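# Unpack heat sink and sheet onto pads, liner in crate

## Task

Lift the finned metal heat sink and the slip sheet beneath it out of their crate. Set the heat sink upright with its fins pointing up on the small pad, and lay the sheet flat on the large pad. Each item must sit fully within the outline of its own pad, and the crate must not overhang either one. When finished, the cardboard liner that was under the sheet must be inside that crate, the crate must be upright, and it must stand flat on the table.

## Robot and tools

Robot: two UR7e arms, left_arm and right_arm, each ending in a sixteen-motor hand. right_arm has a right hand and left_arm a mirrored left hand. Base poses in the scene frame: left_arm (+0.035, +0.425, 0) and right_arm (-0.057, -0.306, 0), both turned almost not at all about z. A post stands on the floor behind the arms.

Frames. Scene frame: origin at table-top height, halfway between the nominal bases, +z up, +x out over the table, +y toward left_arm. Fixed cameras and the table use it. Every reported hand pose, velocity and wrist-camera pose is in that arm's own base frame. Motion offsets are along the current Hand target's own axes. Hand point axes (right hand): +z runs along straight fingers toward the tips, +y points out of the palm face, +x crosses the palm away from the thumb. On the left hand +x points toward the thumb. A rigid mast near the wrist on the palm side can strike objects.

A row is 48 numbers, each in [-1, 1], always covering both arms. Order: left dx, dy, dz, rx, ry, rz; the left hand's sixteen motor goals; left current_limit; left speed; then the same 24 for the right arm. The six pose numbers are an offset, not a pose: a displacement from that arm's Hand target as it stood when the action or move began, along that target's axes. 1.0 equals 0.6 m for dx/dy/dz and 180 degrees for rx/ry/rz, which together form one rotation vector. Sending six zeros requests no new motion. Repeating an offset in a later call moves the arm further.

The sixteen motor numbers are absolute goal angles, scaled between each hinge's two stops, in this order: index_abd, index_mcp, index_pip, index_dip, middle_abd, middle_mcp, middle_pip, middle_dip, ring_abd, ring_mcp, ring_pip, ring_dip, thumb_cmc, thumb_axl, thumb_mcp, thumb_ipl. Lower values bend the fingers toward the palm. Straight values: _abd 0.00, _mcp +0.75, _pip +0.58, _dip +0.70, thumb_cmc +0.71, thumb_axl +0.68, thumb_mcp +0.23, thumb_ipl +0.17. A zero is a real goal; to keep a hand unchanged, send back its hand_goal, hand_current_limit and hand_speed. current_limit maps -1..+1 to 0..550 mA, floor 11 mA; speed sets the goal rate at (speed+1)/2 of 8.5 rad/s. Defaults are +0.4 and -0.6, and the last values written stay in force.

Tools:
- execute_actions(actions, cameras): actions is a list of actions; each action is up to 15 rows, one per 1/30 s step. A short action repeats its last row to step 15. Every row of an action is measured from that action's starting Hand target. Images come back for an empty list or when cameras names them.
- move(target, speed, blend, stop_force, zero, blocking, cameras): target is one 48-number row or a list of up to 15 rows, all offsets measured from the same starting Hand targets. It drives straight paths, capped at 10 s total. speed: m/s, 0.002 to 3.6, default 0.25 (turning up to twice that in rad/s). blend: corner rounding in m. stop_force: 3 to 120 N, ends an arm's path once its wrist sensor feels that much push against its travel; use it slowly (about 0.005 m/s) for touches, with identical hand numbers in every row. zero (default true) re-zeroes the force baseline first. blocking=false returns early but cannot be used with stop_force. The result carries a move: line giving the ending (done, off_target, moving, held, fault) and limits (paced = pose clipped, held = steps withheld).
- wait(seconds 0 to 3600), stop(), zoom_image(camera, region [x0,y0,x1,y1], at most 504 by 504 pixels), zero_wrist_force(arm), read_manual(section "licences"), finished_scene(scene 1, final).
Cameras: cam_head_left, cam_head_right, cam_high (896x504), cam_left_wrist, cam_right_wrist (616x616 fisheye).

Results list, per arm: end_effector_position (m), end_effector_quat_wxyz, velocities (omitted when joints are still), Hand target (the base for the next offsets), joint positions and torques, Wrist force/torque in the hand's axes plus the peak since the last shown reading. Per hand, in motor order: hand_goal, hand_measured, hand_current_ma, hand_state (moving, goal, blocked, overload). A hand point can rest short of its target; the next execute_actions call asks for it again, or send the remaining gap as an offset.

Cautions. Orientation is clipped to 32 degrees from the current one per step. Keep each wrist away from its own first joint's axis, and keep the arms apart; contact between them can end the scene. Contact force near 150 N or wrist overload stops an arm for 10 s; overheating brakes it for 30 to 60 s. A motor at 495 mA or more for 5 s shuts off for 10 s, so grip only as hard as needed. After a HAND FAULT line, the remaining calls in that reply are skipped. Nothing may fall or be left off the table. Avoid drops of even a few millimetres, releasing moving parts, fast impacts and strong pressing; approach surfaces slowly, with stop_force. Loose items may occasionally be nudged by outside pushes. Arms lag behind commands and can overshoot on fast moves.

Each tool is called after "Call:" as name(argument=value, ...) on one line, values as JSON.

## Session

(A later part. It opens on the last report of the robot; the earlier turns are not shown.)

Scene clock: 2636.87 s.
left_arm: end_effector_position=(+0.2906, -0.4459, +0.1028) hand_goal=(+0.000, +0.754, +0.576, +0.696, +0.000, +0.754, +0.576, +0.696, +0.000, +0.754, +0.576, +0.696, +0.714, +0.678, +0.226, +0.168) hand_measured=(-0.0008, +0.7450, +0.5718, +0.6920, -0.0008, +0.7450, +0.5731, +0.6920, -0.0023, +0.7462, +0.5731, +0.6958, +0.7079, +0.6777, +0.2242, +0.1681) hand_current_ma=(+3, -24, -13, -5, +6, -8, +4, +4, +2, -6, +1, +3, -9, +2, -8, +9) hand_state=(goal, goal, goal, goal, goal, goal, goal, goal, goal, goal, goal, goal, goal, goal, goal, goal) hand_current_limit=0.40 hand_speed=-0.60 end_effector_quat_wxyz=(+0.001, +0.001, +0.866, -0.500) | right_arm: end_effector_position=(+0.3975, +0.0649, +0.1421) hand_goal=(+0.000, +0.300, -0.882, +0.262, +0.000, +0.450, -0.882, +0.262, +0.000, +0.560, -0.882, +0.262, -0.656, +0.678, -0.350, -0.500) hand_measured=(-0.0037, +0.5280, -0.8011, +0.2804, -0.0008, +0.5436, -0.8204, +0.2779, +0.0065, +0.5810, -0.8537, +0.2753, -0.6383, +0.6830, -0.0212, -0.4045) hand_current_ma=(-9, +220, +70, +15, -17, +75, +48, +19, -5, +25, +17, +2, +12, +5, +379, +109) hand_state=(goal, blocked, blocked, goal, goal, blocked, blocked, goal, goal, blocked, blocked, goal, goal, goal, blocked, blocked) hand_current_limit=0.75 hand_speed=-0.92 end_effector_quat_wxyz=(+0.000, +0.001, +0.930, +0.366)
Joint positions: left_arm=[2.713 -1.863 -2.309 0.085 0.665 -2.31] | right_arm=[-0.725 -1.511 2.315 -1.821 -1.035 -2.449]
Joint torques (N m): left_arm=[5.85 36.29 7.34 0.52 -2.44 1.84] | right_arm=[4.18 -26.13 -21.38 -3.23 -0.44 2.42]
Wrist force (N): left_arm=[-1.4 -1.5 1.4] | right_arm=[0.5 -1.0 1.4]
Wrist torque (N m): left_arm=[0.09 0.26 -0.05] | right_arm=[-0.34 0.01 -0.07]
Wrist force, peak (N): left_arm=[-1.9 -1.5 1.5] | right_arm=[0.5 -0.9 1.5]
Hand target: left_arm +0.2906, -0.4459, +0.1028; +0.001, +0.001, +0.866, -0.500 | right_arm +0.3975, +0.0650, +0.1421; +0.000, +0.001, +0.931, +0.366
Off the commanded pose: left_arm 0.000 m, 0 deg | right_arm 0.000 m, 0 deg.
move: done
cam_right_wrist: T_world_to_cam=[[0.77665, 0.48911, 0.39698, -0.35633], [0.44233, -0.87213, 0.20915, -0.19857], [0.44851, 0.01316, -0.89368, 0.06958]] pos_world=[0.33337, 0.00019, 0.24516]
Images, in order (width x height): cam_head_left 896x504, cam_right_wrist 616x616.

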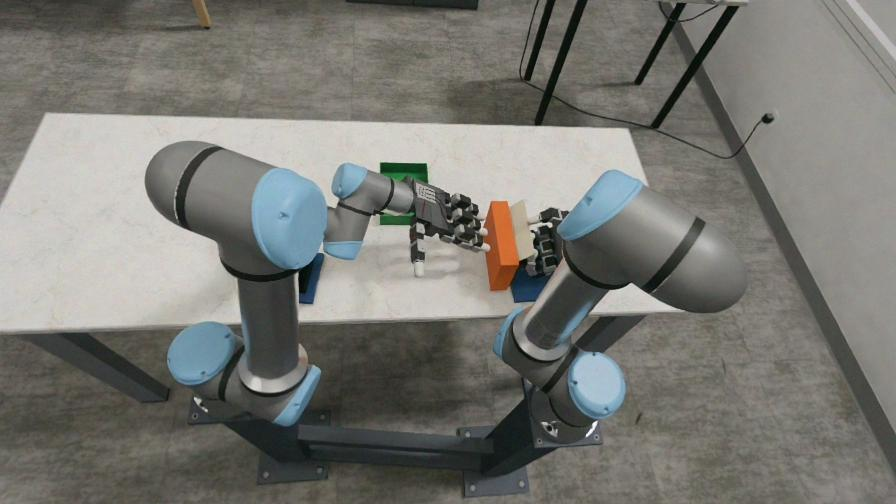

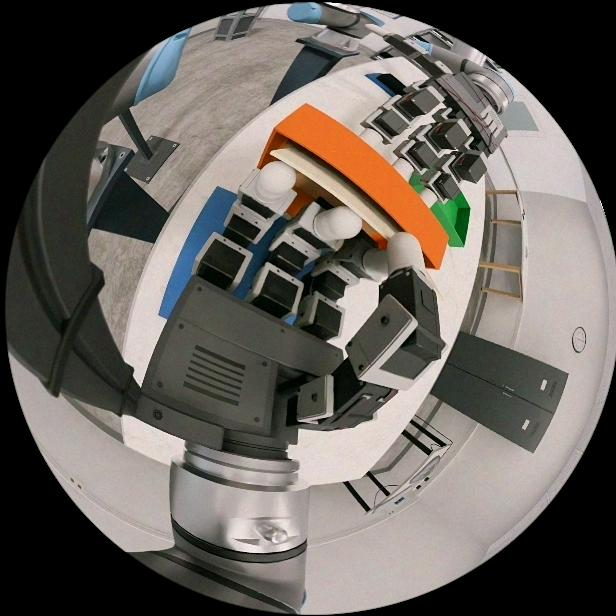

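Call:
zoom_image(camera="cam_right_wrist", region=[250, 120, 420, 270])

Call:
move(target=[0,0,0,0,0,0,0,0.754,0.576,0.696,0,0.754,0.576,0.696,0,0.754,0.576,0.696,0.714,0.678,0.226,0.168,0.4,-0.6, 0,0.0097,0.0091,0,0,0,0,0.3,-0.883,0.261,0,0.45,-0.883,0.261,0,0.56,-0.883,0.261,-0.657,0.677,-0.35,-0.5,0.75,-0.92], speed=0.008, cameras=["cam_right_wrist","cam_head_left"])

Call:
zoom_image(camera="cam_head_left", region=[440, 170, 600, 330])

Call:
zoom_image(camera="cam_right_wrist", region=[250, 120, 420, 270])

Scaled by 2.965 from the camera's image (finer frame: 880x880).

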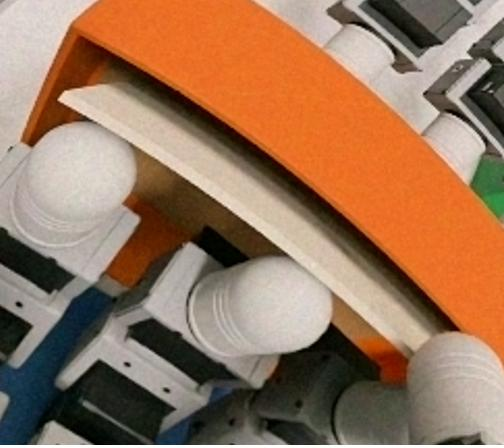

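Scene clock: 2645.20 s.
left_arm: end_effector_position=(+0.2906, -0.4459, +0.1028) hand_goal=(+0.000, +0.754, +0.576, +0.696, +0.000, +0.754, +0.576, +0.696, +0.000, +0.754, +0.576, +0.696, +0.714, +0.678, +0.226, +0.168) hand_measured=(+0.0007, +0.7450, +0.5744, +0.6920, -0.0008, +0.7450, +0.5731, +0.6920, -0.0023, +0.7450, +0.5731, +0.6958, +0.7067, +0.6777, +0.2232, +0.1681) hand_current_ma=(+6, -15, -9, -11, +2, -13, +2, +1, +1, -5, -2, +4, -6, +0, +0, +6) hand_state=(goal, goal, goal, goal, goal, goal, goal, goal, goal, goal, goal, goal, goal, goal, goal, goal) hand_current_limit=0.40 hand_speed=-0.60 end_effector_quat_wxyz=(+0.001, +0.001, +0.866, -0.500) | right_arm: end_effector_position=(+0.3975, +0.0730, +0.1420) hand_goal=(+0.000, +0.300, -0.882, +0.262, +0.000, +0.450, -0.882, +0.262, +0.000, +0.560, -0.882, +0.262, -0.656, +0.678, -0.350, -0.500) hand_measured=(-0.0037, +0.5292, -0.8024, +0.2766, -0.0008, +0.5436, -0.8229, +0.2766, +0.0065, +0.5810, -0.8537, +0.2753, -0.6383, +0.6841, -0.0202, -0.3988) hand_current_ma=(-2, +199, +66, -1, -1, +71, +43, +19, +16, +20, +34, +6, +10, -2, +384, +115) hand_state=(goal, blocked, blocked, goal, goal, blocked, blocked, goal, goal, blocked, blocked, goal, goal, goal, blocked, blocked) hand_current_limit=0.75 hand_speed=-0.92 end_effector_quat_wxyz=(+0.000, +0.001, +0.931, +0.366)
Joint positions: left_arm=[2.713 -1.863 -2.309 0.085 0.665 -2.31] | right_arm=[-0.709 -1.518 2.324 -1.832 -1.027 -2.433]
Joint torques (N m): left_arm=[5.73 35.92 8.72 0.5 -2.3 1.61] | right_arm=[-5.21 -21.69 -10.77 -2.09 1.61 1.73]
Wrist force (N): left_arm=[-1.6 -1.6 1.4] | right_arm=[0.5 -0.5 1.0]
Wrist torque (N m): left_arm=[0.07 0.27 -0.06] | right_arm=[-0.24 0.00 -0.14]
Wrist force, peak (N): left_arm=[-1.6 -1.6 1.7] | right_arm=[0.2 -1.0 1.7]
Hand target: left_arm +0.2906, -0.4459, +0.1028; +0.001, +0.001, +0.866, -0.500 | right_arm +0.3975, +0.0729, +0.1420; +0.000, +0.001, +0.931, +0.366
Off the commanded pose: left_arm 0.000 m, 0 deg | right_arm 0.000 m, 0 deg.
move: done
cam_right_wrist: T_world_to_cam=[[0.77674, 0.48925, 0.39662, -0.36031], [0.44229, -0.87205, 0.20954, -0.19163], [0.44839, 0.01266, -0.89375, 0.06948]] pos_world=[0.33347, 0.00829, 0.24516]
Images, in order (width x height): cam_head_left 896x504, cam_right_wrist 616x616.

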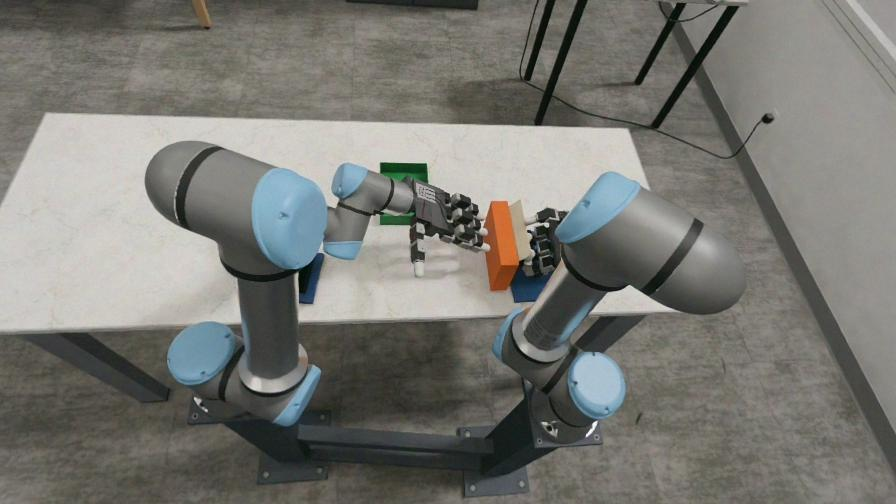

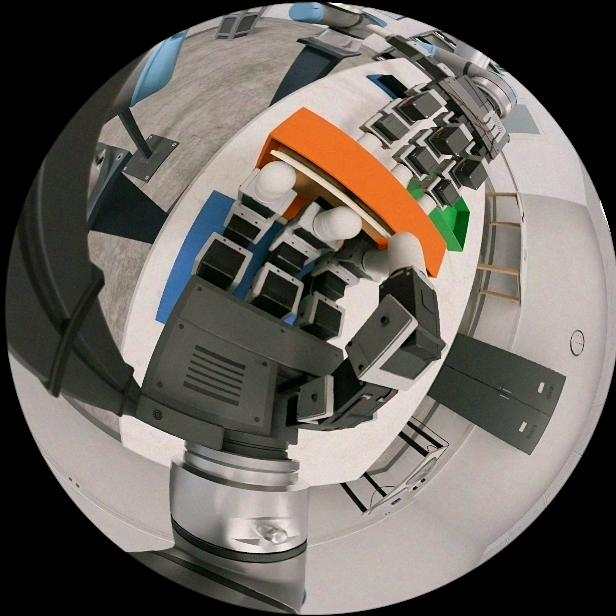

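Scaled by 3.150 from the camera's image (finer frame: 1280x720).

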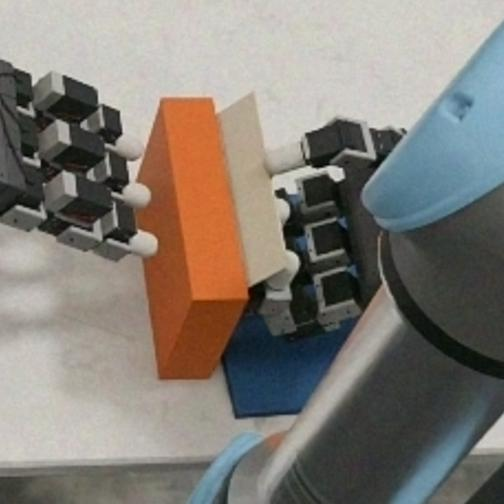

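Scaled by 2.965 from the camera's image (finer frame: 880x880).

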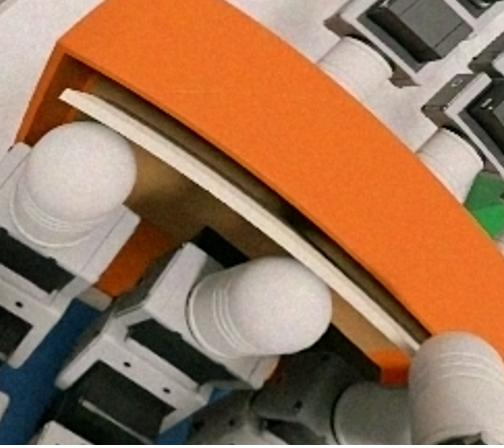

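Call:
move(target=[0,0,0,0,0,0,0,0.754,0.576,0.696,0,0.754,0.576,0.696,0,0.754,0.576,0.696,0.714,0.678,0.226,0.168,0.4,-0.6, 0,0.0097,0.0091,0,0,0,0,0.3,-0.883,0.261,0,0.45,-0.883,0.261,0,0.56,-0.883,0.261,-0.657,0.677,-0.35,-0.5,0.75,-0.92], speed=0.008, cameras=["cam_right_wrist","cam_head_left"])

Call:
zoom_image(camera="cam_head_left", region=[440, 170, 600, 330])

Call:
zoom_image(camera="cam_right_wrist", region=[250, 120, 420, 270])

Scene clock: 2654.27 s.
left_arm: end_effector_position=(+0.2906, -0.4459, +0.1028) hand_goal=(+0.000, +0.754, +0.576, +0.696, +0.000, +0.754, +0.576, +0.696, +0.000, +0.754, +0.576, +0.696, +0.714, +0.678, +0.226, +0.168) hand_measured=(-0.0008, +0.7450, +0.5731, +0.6920, -0.0008, +0.7438, +0.5718, +0.6907, -0.0023, +0.7450, +0.5718, +0.6958, +0.7067, +0.6777, +0.2232, +0.1672) hand_current_ma=(+1, -22, -11, -10, +7, -15, +4, +1, +2, -3, -2, +7, -5, -1, -8, +9) hand_state=(goal, goal, goal, goal, goal, goal, goal, goal, goal, goal, goal, goal, goal, goal, goal, goal) hand_current_limit=0.40 hand_speed=-0.60 end_effector_quat_wxyz=(+0.001, +0.001, +0.866, -0.500) | right_arm: end_effector_position=(+0.3976, +0.0810, +0.1420) hand_goal=(+0.000, +0.300, -0.882, +0.262, +0.000, +0.450, -0.882, +0.262, +0.000, +0.560, -0.882, +0.262, -0.656, +0.678, -0.350, -0.500) hand_measured=(+0.0007, +0.4592, -0.8768, +0.2562, -0.0008, +0.5340, -0.8563, +0.2741, +0.0036, +0.5834, -0.8537, +0.2753, -0.6873, +0.6598, -0.2429, -0.4312) hand_current_ma=(-6, +146, -2, -5, -12, +62, +15, +16, -2, +15, +31, -5, -31, -33, +126, +80) hand_state=(goal, blocked, goal, goal, goal, blocked, blocked, goal, goal, blocked, blocked, goal, blocked, goal, blocked, blocked) hand_current_limit=0.75 hand_speed=-0.92 end_effector_quat_wxyz=(+0.000, +0.001, +0.931, +0.366)
Joint positions: left_arm=[2.713 -1.863 -2.309 0.085 0.665 -2.31] | right_arm=[-0.693 -1.524 2.333 -1.844 -1.019 -2.417]
Joint torques (N m): left_arm=[5.35 35.56 9.7 0.65 -2.19 1.49] | right_arm=[-4.68 -21.72 -10.48 -2.08 1.74 1.56]
Wrist force (N): left_arm=[-1.5 -1.5 1.4] | right_arm=[0.3 -0.4 1.1]
Wrist torque (N m): left_arm=[0.08 0.27 -0.06] | right_arm=[-0.26 0.02 -0.16]
Wrist force, peak (N): left_arm=[-1.6 -1.5 1.7] | right_arm=[0.6 -1.2 1.3]
Hand target: left_arm +0.2906, -0.4459, +0.1028; +0.001, +0.001, +0.866, -0.500 | right_arm +0.3976, +0.0809, +0.1420; +0.000, +0.001, +0.931, +0.366
Off the commanded pose: left_arm 0.000 m, 0 deg | right_arm 0.000 m, 0 deg.
move: done
cam_right_wrist: T_world_to_cam=[[0.77674, 0.48925, 0.39662, -0.36418], [0.44229, -0.87205, 0.20954, -0.18464], [0.44839, 0.01266, -0.89375, 0.06929]] pos_world=[0.33347, 0.01629, 0.24507]
Images, in order (width x height): cam_head_left 896x504, cam_right_wrist 616x616.

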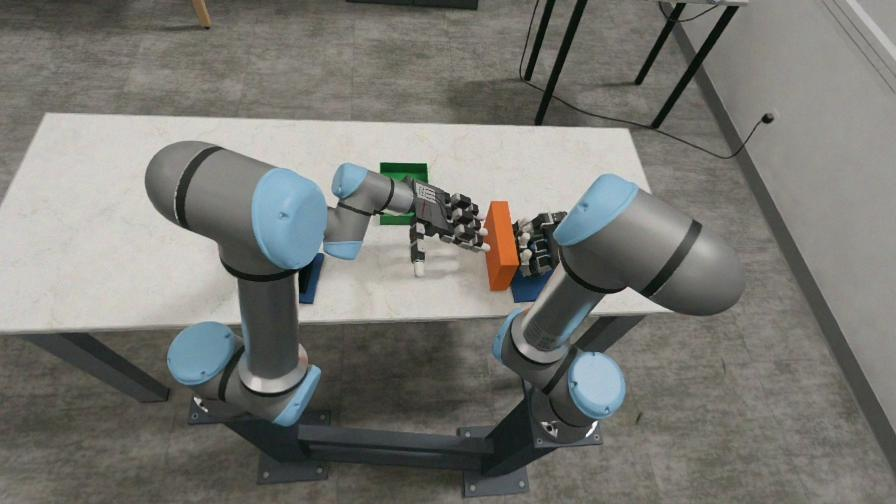

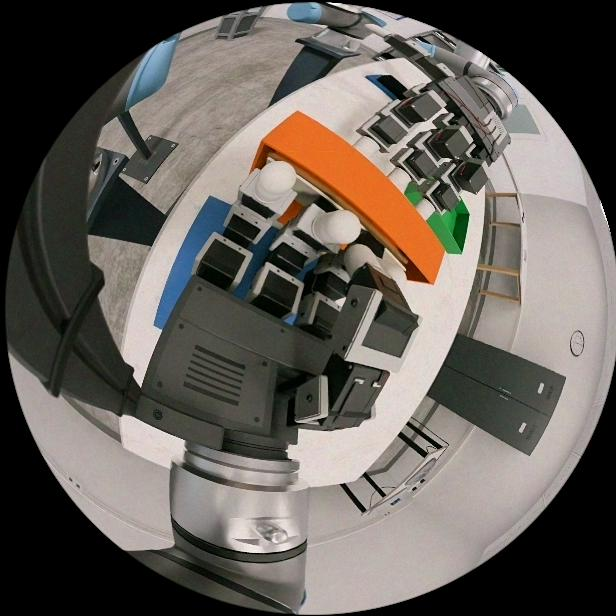

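Scaled by 3.150 from the camera's image (finer frame: 1280x720).

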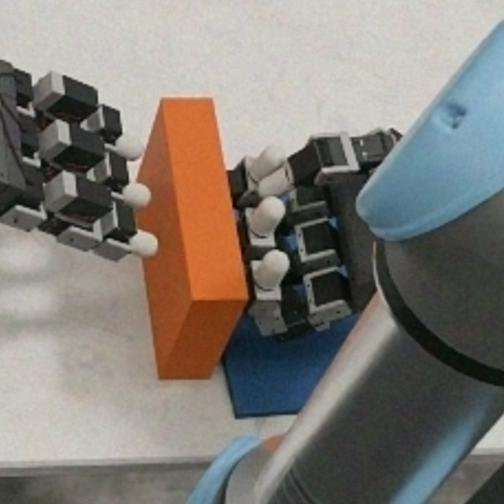

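Scaled by 2.965 from the camera's image (finer frame: 880x880).

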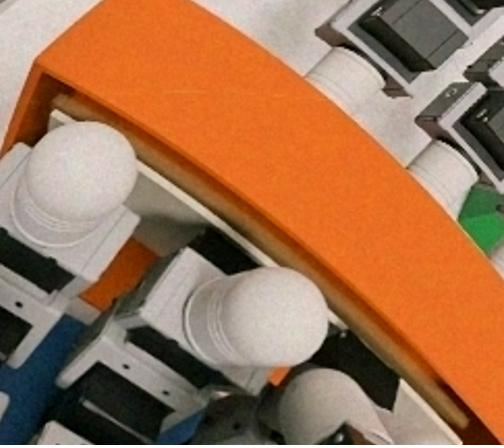

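Call:
move(target=[[0,0,0,0,0,0,0,0.754,0.576,0.696,0,0.754,0.576,0.696,0,0.754,0.576,0.696,0.714,0.678,0.226,0.168,0.4,-0.6, 0,0,0,0,0,0,0,0.48,-0.883,0.261,0,0.54,-0.883,0.261,0,0.56,-0.883,0.261,-0.657,0.677,0.2,-0.75,0.4,-0.9],[0,0,0,0,0,0,0,0.754,0.576,0.696,0,0.754,0.576,0.696,0,0.754,0.576,0.696,0.714,0.678,0.226,0.168,0.4,-0.6, 0,0,0,0,0,0,0,0.56,-0.883,0.261,0,0.56,-0.883,0.261,0,0.56,-0.883,0.261,-0.657,0.677,0.5,-0.97,0.4,-0.9]], speed=0.01, cameras=["cam_right_wrist","cam_head_left"])

Call:
zoom_image(camera="cam_right_wrist", region=[220, 80, 480, 320])

Scene clock: 2720.57 s.
left_arm: end_effector_position=(+0.2906, -0.4459, +0.1028) hand_goal=(+0.000, +0.754, +0.576, +0.696, +0.000, +0.754, +0.576, +0.696, +0.000, +0.754, +0.576, +0.696, +0.714, +0.678, +0.226, +0.168) hand_measured=(-0.0023, +0.7450, +0.5731, +0.6932, -0.0008, +0.7450, +0.5731, +0.6920, -0.0023, +0.7450, +0.5731, +0.6945, +0.7067, +0.6767, +0.2242, +0.1672) hand_current_ma=(+4, -16, -11, -8, +8, -12, +0, +0, +4, -5, +3, +5, -3, +1, -6, +13) hand_state=(goal, goal, goal, goal, goal, goal, goal, goal, goal, goal, goal, goal, goal, goal, goal, goal) hand_current_limit=0.40 hand_speed=-0.60 end_effector_quat_wxyz=(+0.001, +0.001, +0.866, -0.500) | right_arm: end_effector_position=(+0.3976, +0.0809, +0.1420) hand_goal=(+0.000, +0.560, -0.882, +0.262, +0.000, +0.560, -0.882, +0.262, +0.000, +0.560, -0.882, +0.262, -0.656, +0.678, +0.500, -0.970) hand_measured=(+0.0007, +0.5834, -0.8743, +0.2562, +0.0007, +0.5822, -0.8563, +0.2741, +0.0036, +0.5834, -0.8537, +0.2753, -0.6773, +0.6630, +0.4657, -0.9628) hand_current_ma=(-2, +23, +5, -6, -1, +19, +18, +14, -16, +16, +15, -11, -15, -18, -42, +15) hand_state=(goal, blocked, goal, goal, goal, blocked, blocked, goal, goal, blocked, blocked, goal, blocked, goal, blocked, goal) hand_current_limit=0.40 hand_speed=-0.90 end_effector_quat_wxyz=(+0.000, +0.001, +0.931, +0.366)
Joint positions: left_arm=[2.713 -1.863 -2.309 0.085 0.665 -2.31] | right_arm=[-0.693 -1.524 2.333 -1.844 -1.019 -2.417]
Joint torques (N m): left_arm=[5.93 34.04 9.48 0.64 -1.91 1.24] | right_arm=[-5.31 -14.98 -23.4 0.59 -0.61 -2.26]
Wrist force (N): left_arm=[-1.6 -1.6 1.4] | right_arm=[0.3 -0.3 1.3]
Wrist torque (N m): left_arm=[0.07 0.28 -0.07] | right_arm=[-0.27 0.03 -0.17]
Wrist force, peak (N): left_arm=[-1.7 -1.6 1.6] | right_arm=[0.6 -0.4 1.5]
Hand target: left_arm +0.2906, -0.4459, +0.1028; +0.001, +0.001, +0.866, -0.500 | right_arm +0.3976, +0.0809, +0.1420; +0.000, +0.001, +0.931, +0.366
Off the commanded pose: left_arm 0.000 m, 0 deg | right_arm 0.000 m, 0 deg.
move: done
cam_right_wrist: T_world_to_cam=[[0.77674, 0.48925, 0.39662, -0.36414], [0.44229, -0.87205, 0.20954, -0.18473], [0.44839, 0.01266, -0.89375, 0.0693]] pos_world=[0.33347, 0.01619, 0.24507]
Images, in order (width x height): cam_head_left 896x504, cam_right_wrist 616x616.

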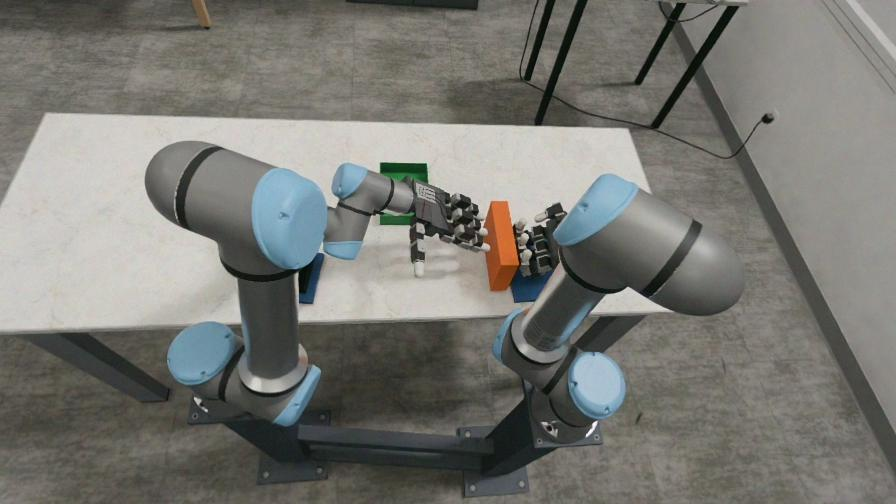

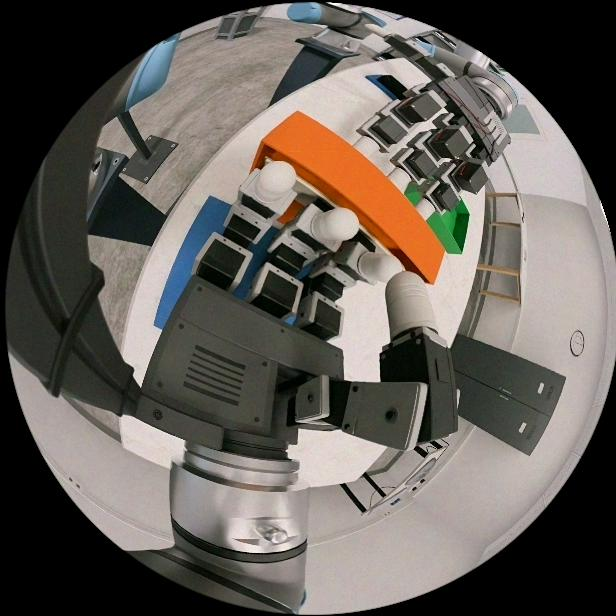

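Scaled by 1.938 from the camera's image (finer frame: 880x880).

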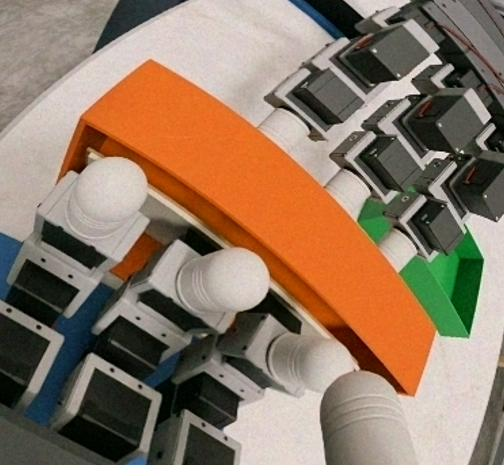

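Call:
move(target=[[0,0,0,0,0,0,0,0.754,0.576,0.696,0,0.754,0.576,0.696,0,0.754,0.576,0.696,0.714,0.678,0.226,0.168,0.4,-0.6, 0,-0.039,0.032,0,0,0,0,0.56,-0.883,0.261,0,0.56,-0.883,0.261,0,0.56,-0.883,0.261,-0.657,0.677,0.5,-0.97,0.4,-0.9],[0,0,0,0,0,0,0,0.754,0.576,0.696,0,0.754,0.576,0.696,0,0.754,0.576,0.696,0.714,0.678,0.226,0.168,0.4,-0.6, 0,-0.0594,0.0416,0.1333,0,0,0,0.56,-0.883,0.261,0,0.56,-0.883,0.261,0,0.56,-0.883,0.261,-0.657,0.677,0.5,-0.97,0.4,-0.9]], speed=0.04, blend=[0.004,0], cameras=["cam_right_wrist","cam_head_left"])

Call:
zoom_image(camera="cam_right_wrist", region=[220, 80, 480, 320])

Scene clock: 2736.00 s.
left_arm: end_effector_position=(+0.2906, -0.4459, +0.1028) hand_goal=(+0.000, +0.754, +0.576, +0.696, +0.000, +0.754, +0.576, +0.696, +0.000, +0.754, +0.576, +0.696, +0.714, +0.678, +0.226, +0.168) hand_measured=(-0.0023, +0.7450, +0.5718, +0.6920, -0.0008, +0.7450, +0.5731, +0.6920, -0.0023, +0.7438, +0.5731, +0.6958, +0.7067, +0.6767, +0.2232, +0.1672) hand_current_ma=(+9, -19, -12, -8, +11, -10, +7, +5, -1, -10, +3, +1, -3, +1, -3, +7) hand_state=(goal, goal, goal, goal, goal, goal, goal, goal, goal, goal, goal, goal, goal, goal, goal, goal) hand_current_limit=0.40 hand_speed=-0.60 end_effector_quat_wxyz=(+0.001, +0.001, +0.866, -0.500) | right_arm: end_effector_position=(+0.3975, +0.0718, +0.0994) hand_goal=(+0.000, +0.560, -0.882, +0.262, +0.000, +0.560, -0.882, +0.262, +0.000, +0.560, -0.882, +0.262, -0.656, +0.678, +0.500, -0.970) hand_measured=(+0.0007, +0.5653, -0.8781, +0.2562, -0.0037, +0.5726, -0.8666, +0.2715, +0.0036, +0.5750, -0.8678, +0.2690, -0.6760, +0.6630, +0.4657, -0.9628) hand_current_ma=(-14, +10, -1, -22, -6, +1, +7, +9, -5, +15, +18, -8, -12, -15, -24, +17) hand_state=(goal, goal, goal, goal, goal, goal, goal, goal, goal, goal, goal, goal, goal, goal, blocked, goal) hand_current_limit=0.40 hand_speed=-0.90 end_effector_quat_wxyz=(+0.000, +0.001, +0.986, +0.164) end_effector_velocity=(+0.000, +0.001, +0.001) end_effector_angular_velocity=(+0.006, -0.002, +0.000)
Joint positions: left_arm=[2.713 -1.863 -2.309 0.085 0.665 -2.31] | right_arm=[-0.573 -1.601 2.396 -2.182 -1.295 -2.167]
Joint velocities: left_arm=[within noise] | right_arm=[-0.001 -0.001 -0.001 0.004 0.006 -0.002]
Joint torques (N m): left_arm=[4.9 33.39 12.2 0.84 -1.73 1.02] | right_arm=[-7.48 -10.65 -9.29 -0.28 1.52 -2.21]
Wrist force (N): left_arm=[-1.6 -1.5 1.4] | right_arm=[0.9 -0.6 0.3]
Wrist torque (N m): left_arm=[0.07 0.28 -0.06] | right_arm=[-0.11 -0.12 -0.05]
Wrist force, peak (N): left_arm=[-1.7 -1.7 1.5] | right_arm=[6.0 18.8 -33.4]
Hand target: left_arm +0.2906, -0.4459, +0.1028; +0.001, +0.001, +0.866, -0.500 | right_arm +0.3975, +0.0718, +0.0994; +0.000, +0.001, +0.986, +0.165
Off the commanded pose: left_arm 0.000 m, 0 deg | right_arm 0.000 m, 0 deg.
move: done
cam_right_wrist: T_world_to_cam=[[0.7767, 0.6085, 0.16266, -0.32807], [0.44278, -0.71115, 0.5461, -0.22887], [0.44798, -0.35213, -0.82178, 0.05064]] pos_world=[0.33347, 0.0547, 0.21996]
Images, in order (width x height): cam_head_left 896x504, cam_right_wrist 616x616.

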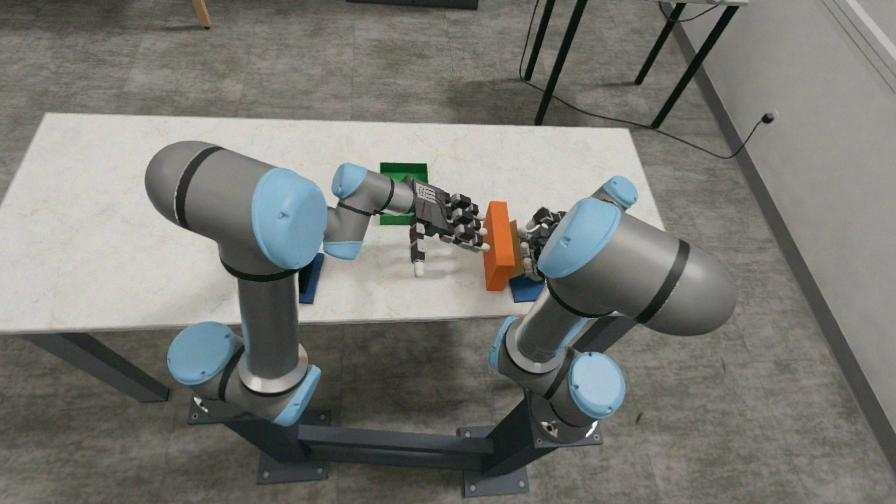

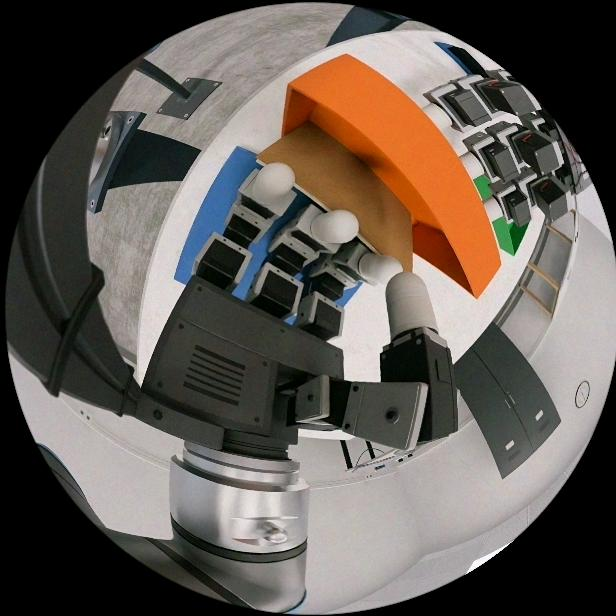

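Scaled by 1.938 from the camera's image (finer frame: 880x880).

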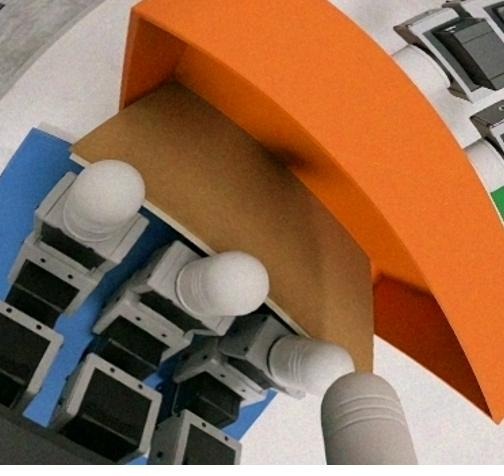

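Call:
move(target=[0,0,0,0,0,0,0,0.754,0.576,0.696,0,0.754,0.576,0.696,0,0.754,0.576,0.696,0.714,0.678,0.226,0.168,0.4,-0.6, 0,-0.0145,0.017,0.1333,0,0,0,0.56,-0.883,0.261,0,0.56,-0.883,0.261,0,0.56,-0.883,0.261,-0.657,0.677,0.5,-0.97,0.4,-0.9], speed=0.04, cameras=["cam_right_wrist","cam_head_left"])

Call:
zoom_image(camera="cam_right_wrist", region=[220, 80, 480, 320])

Call:
zoom_image(camera="cam_head_left", region=[440, 170, 600, 330])

Scene clock: 2750.43 s.
left_arm: end_effector_position=(+0.2906, -0.4459, +0.1028) hand_goal=(+0.000, +0.754, +0.576, +0.696, +0.000, +0.754, +0.576, +0.696, +0.000, +0.754, +0.576, +0.696, +0.714, +0.678, +0.226, +0.168) hand_measured=(-0.0008, +0.7450, +0.5731, +0.6920, -0.0023, +0.7462, +0.5731, +0.6894, -0.0023, +0.7450, +0.5731, +0.6958, +0.7067, +0.6777, +0.2242, +0.1672) hand_current_ma=(+7, -22, -13, -12, +7, -11, +5, -1, +3, -8, +4, +5, -9, +1, -8, +12) hand_state=(goal, goal, goal, goal, goal, goal, goal, goal, goal, goal, goal, goal, goal, goal, goal, goal) hand_current_limit=0.40 hand_speed=-0.60 end_effector_quat_wxyz=(+0.001, +0.001, +0.866, -0.500) | right_arm: end_effector_position=(+0.3975, +0.0669, +0.0870) hand_goal=(+0.000, +0.560, -0.882, +0.262, +0.000, +0.560, -0.882, +0.262, +0.000, +0.560, -0.882, +0.262, -0.656, +0.678, +0.500, -0.970) hand_measured=(+0.0007, +0.5702, -0.8730, +0.2613, -0.0023, +0.5714, -0.8653, +0.2715, +0.0036, +0.5750, -0.8678, +0.2753, -0.6735, +0.6630, +0.4647, -0.9628) hand_current_ma=(+5, +14, +7, -11, -22, -1, +8, +11, -4, +7, +21, +6, -19, -17, -29, +6) hand_state=(goal, goal, goal, goal, goal, goal, goal, goal, goal, goal, goal, goal, goal, goal, blocked, goal) hand_current_limit=0.40 hand_speed=-0.90 end_effector_quat_wxyz=(-0.001, +0.001, +0.999, -0.044) end_effector_velocity=(+0.001, +0.000, +0.001) end_effector_angular_velocity=(+0.005, -0.003, +0.001)
Joint positions: left_arm=[2.713 -1.863 -2.309 0.085 0.665 -2.31] | right_arm=[-0.357 -1.66 2.404 -2.345 -1.654 -1.927]
Joint velocities: left_arm=[within noise] | right_arm=[-0.003 -0.001 -0.001 0.001 0.006 -0.003]
Joint torques (N m): left_arm=[5.25 33.19 13.01 0.97 -1.57 0.74] | right_arm=[-7.1 -20.44 -25.69 -1.36 0.77 -2.2]
Wrist force (N): left_arm=[-1.5 -1.4 1.5] | right_arm=[0.2 -0.2 0.7]
Wrist torque (N m): left_arm=[0.08 0.27 -0.06] | right_arm=[0.07 -0.05 0.00]
Wrist force, peak (N): left_arm=[-1.6 -1.6 1.7] | right_arm=[0.9 -1.0 0.9]
Hand target: left_arm +0.2906, -0.4459, +0.1028; +0.001, +0.001, +0.866, -0.500 | right_arm +0.3975, +0.0669, +0.0870; -0.001, +0.001, +0.999, -0.044
Off the commanded pose: left_arm 0.000 m, 0 deg | right_arm 0.000 m, 0 deg.
move: done
cam_right_wrist: T_world_to_cam=[[0.77652, 0.62223, -0.09924, -0.30113], [0.44336, -0.42766, 0.78774, -0.26582], [0.44771, -0.6557, -0.60796, 0.04046]] pos_world=[0.33357, 0.10022, 0.20411]
Images, in order (width x height): cam_head_left 896x504, cam_right_wrist 616x616.

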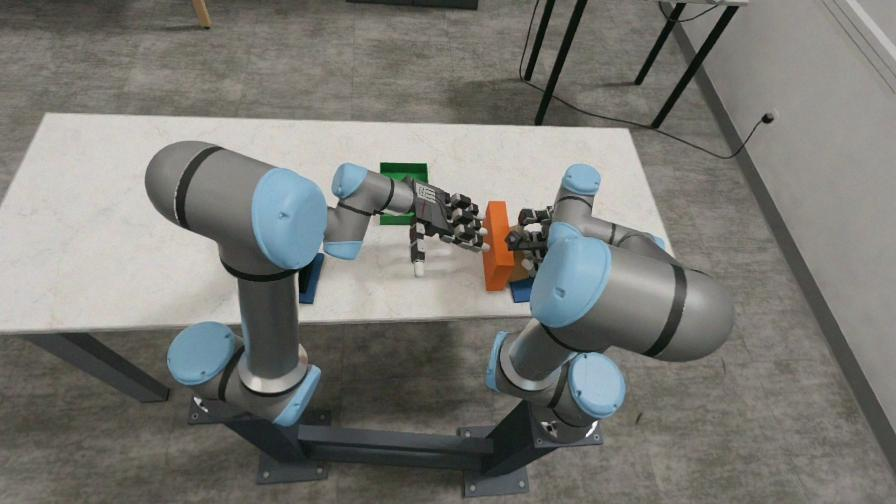

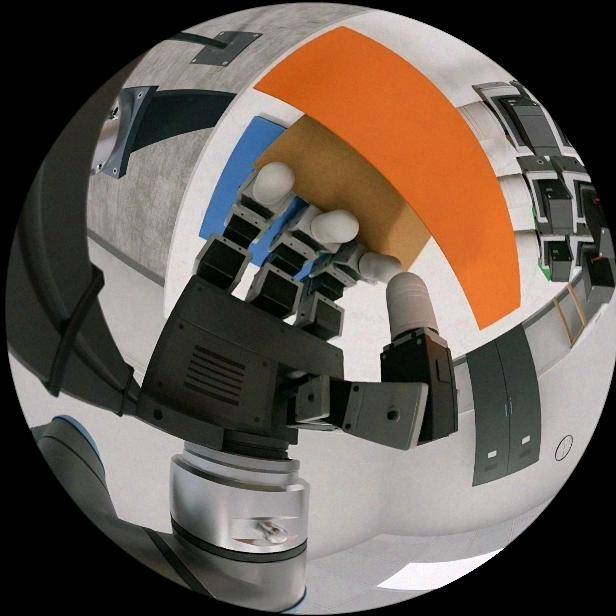

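Scaled by 1.938 from the camera's image (finer frame: 880x880).

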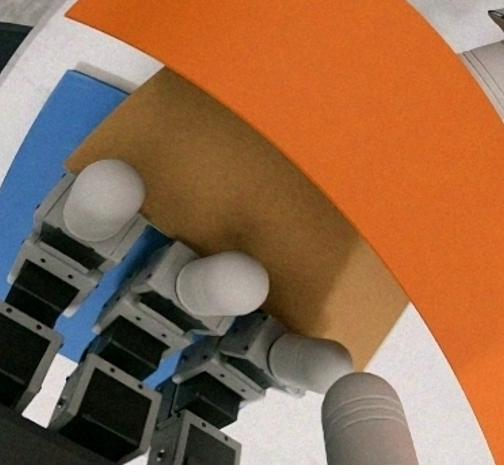

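Scaled by 3.150 from the camera's image (finer frame: 1280x720).

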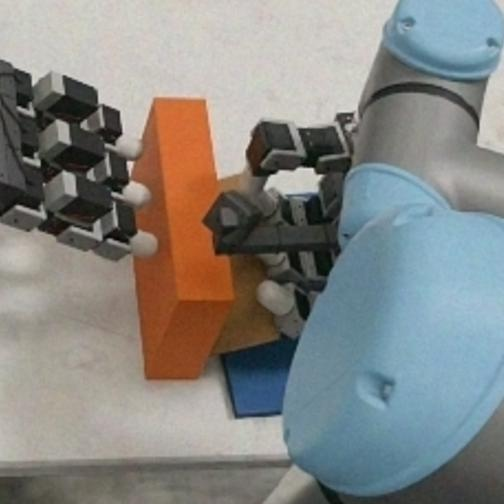

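Call:
wait(seconds=0.1, cameras=["all"])

Call:
zoom_image(camera="cam_high", region=[470, 80, 620, 220])

Call:
zoom_image(camera="cam_head_left", region=[490, 200, 560, 310])

Call:
zoom_image(camera="cam_right_wrist", region=[230, 100, 450, 300])

Scene clock: 2771.43 s.
left_arm: end_effector_position=(+0.2906, -0.4459, +0.1028) hand_goal=(+0.000, +0.754, +0.576, +0.696, +0.000, +0.754, +0.576, +0.696, +0.000, +0.754, +0.576, +0.696, +0.714, +0.678, +0.226, +0.168) hand_measured=(-0.0008, +0.7450, +0.5731, +0.6932, +0.0007, +0.7450, +0.5718, +0.6920, -0.0037, +0.7450, +0.5731, +0.6971, +0.7079, +0.6767, +0.2242, +0.1672) hand_current_ma=(+3, -16, -13, -13, +6, -12, +1, +0, +0, -3, +5, +7, -8, -2, -10, +7) hand_state=(goal, goal, goal, goal, goal, goal, goal, goal, goal, goal, goal, goal, goal, goal, goal, goal) hand_current_limit=0.40 hand_speed=-0.60 end_effector_quat_wxyz=(+0.001, +0.001, +0.866, -0.500) | right_arm: end_effector_position=(+0.3975, +0.0669, +0.0870) hand_goal=(+0.000, +0.560, -0.882, +0.262, +0.000, +0.560, -0.882, +0.262, +0.000, +0.560, -0.882, +0.262, -0.656, +0.678, +0.500, -0.970) hand_measured=(+0.0007, +0.5714, -0.8730, +0.2626, -0.0037, +0.5714, -0.8666, +0.2715, +0.0036, +0.5750, -0.8678, +0.2753, -0.6735, +0.6641, +0.4657, -0.9619) hand_current_ma=(-12, +3, +17, -14, -6, +0, +17, +16, +8, +13, +18, -1, -26, -10, -40, +7) hand_state=(goal, goal, goal, goal, goal, goal, goal, goal, goal, goal, goal, goal, goal, goal, blocked, goal) hand_current_limit=0.40 hand_speed=-0.90 end_effector_quat_wxyz=(-0.001, +0.001, +0.999, -0.044)
Joint positions: left_arm=[2.713 -1.863 -2.309 0.085 0.665 -2.31] | right_arm=[-0.357 -1.66 2.404 -2.344 -1.654 -1.927]
Joint torques (N m): left_arm=[4.66 31.91 14.79 0.92 -1.42 0.74] | right_arm=[-7.05 -13.49 -19.51 -0.34 -1.34 -2.21]
Wrist force (N): left_arm=[-1.5 -1.6 1.5] | right_arm=[0.4 -0.5 1.0]
Wrist torque (N m): left_arm=[0.06 0.27 -0.06] | right_arm=[0.01 -0.09 0.02]
Wrist force, peak (N): left_arm=[-1.7 -1.6 1.6] | right_arm=[0.6 -0.5 1.2]
Hand target: left_arm +0.2906, -0.4459, +0.1028; +0.001, +0.001, +0.866, -0.500 | right_arm +0.3975, +0.0669, +0.0870; -0.001, +0.001, +0.999, -0.044
Off the commanded pose: left_arm 0.000 m, 0 deg | right_arm 0.000 m, 0 deg.
wait: 0.10 s; at rest from the start
cam_left_wrist: T_world_to_cam=[[0.78807, -0.29123, 0.54234, -0.44999], [-0.4395, 0.35069, 0.82695, 0.15842], [-0.43102, -0.89006, 0.14837, -0.1584]] pos_world=[0.35597, -0.32759, 0.13655]
cam_right_wrist: T_world_to_cam=[[0.77634, 0.62245, -0.09926, -0.30101], [0.44367, -0.42778, 0.7875, -0.26582], [0.44771, -0.65541, -0.60827, 0.04054]] pos_world=[0.33347, 0.10022, 0.20411]

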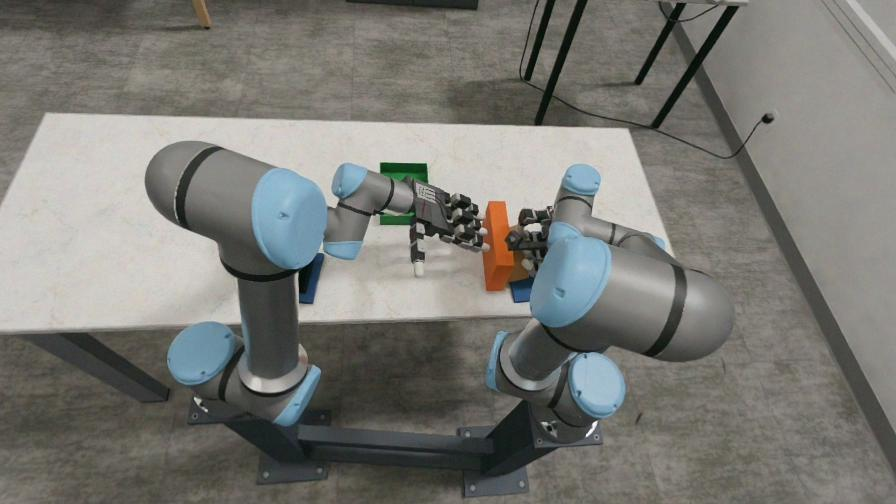

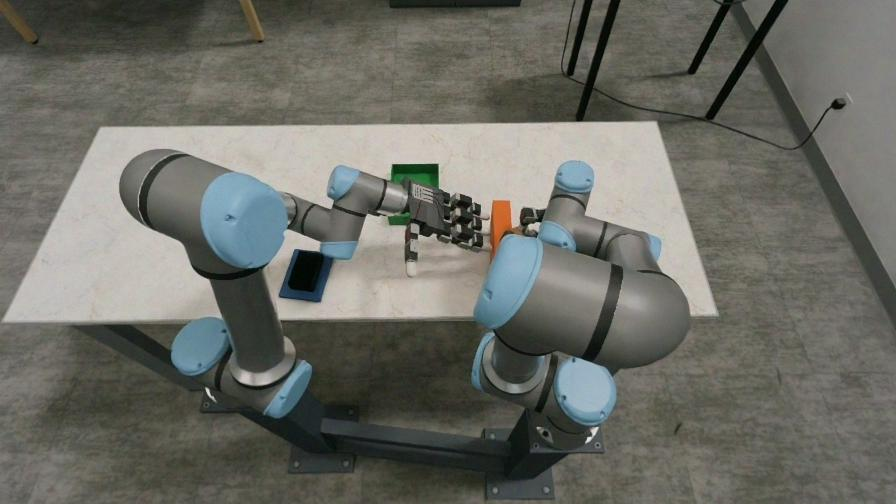

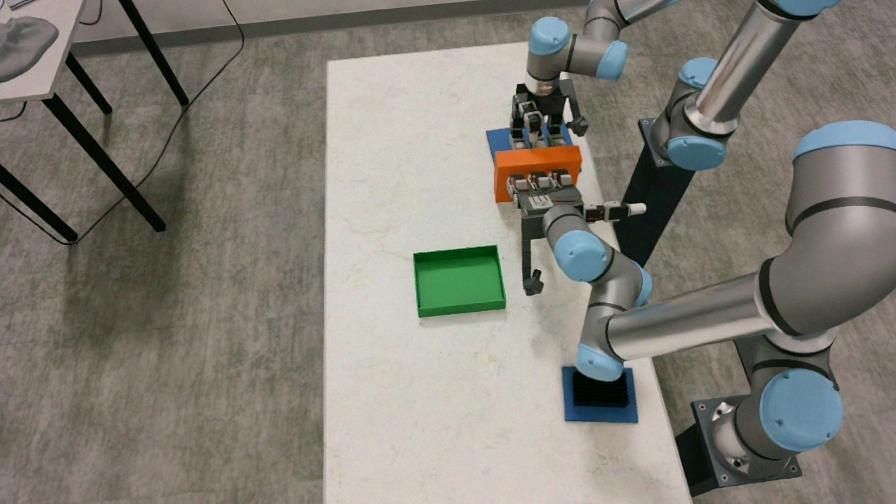

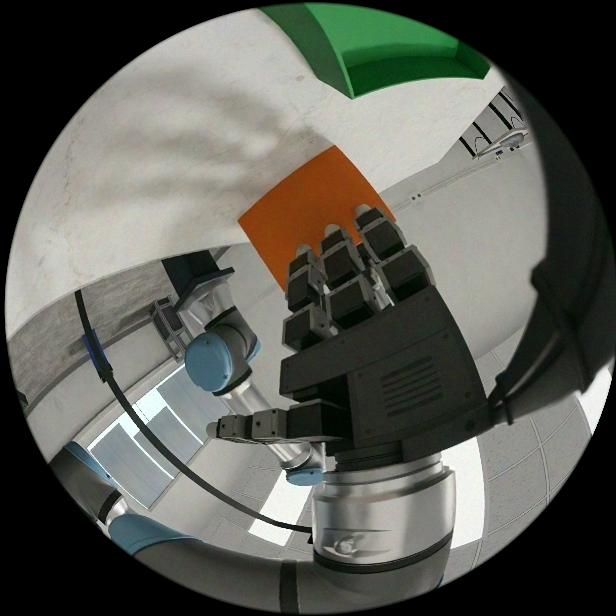

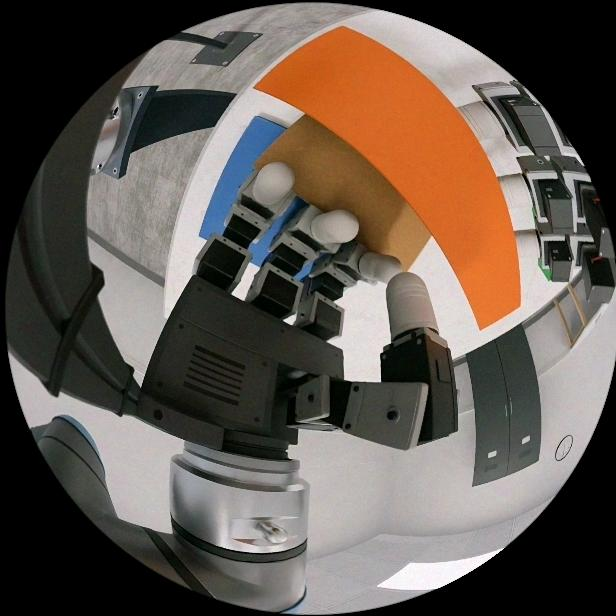

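Scaled by 3.360 from the camera's image (finer frame: 1280x720).

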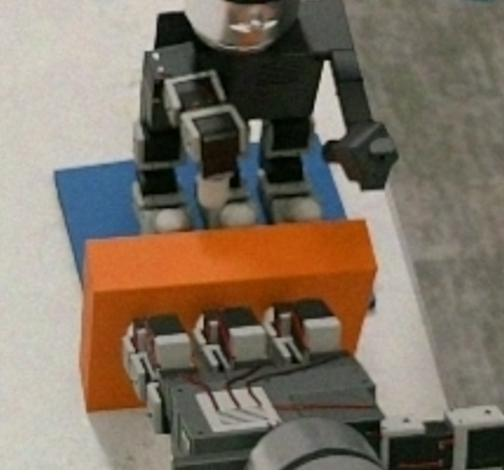

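Scaled by 4.582 from the camera's image (finer frame: 1280x720).

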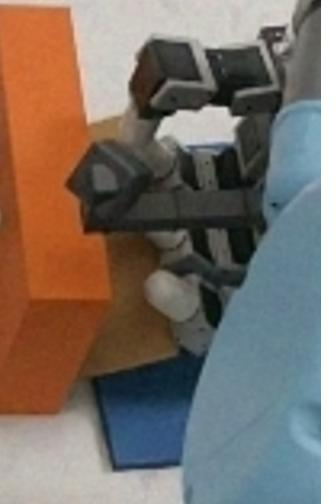

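Scaled by 2.291 from the camera's image (finer frame: 880x880).

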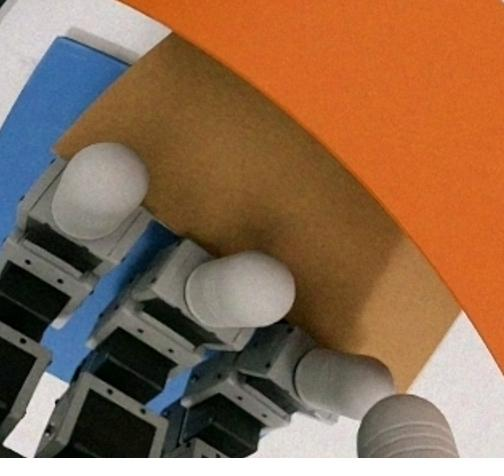

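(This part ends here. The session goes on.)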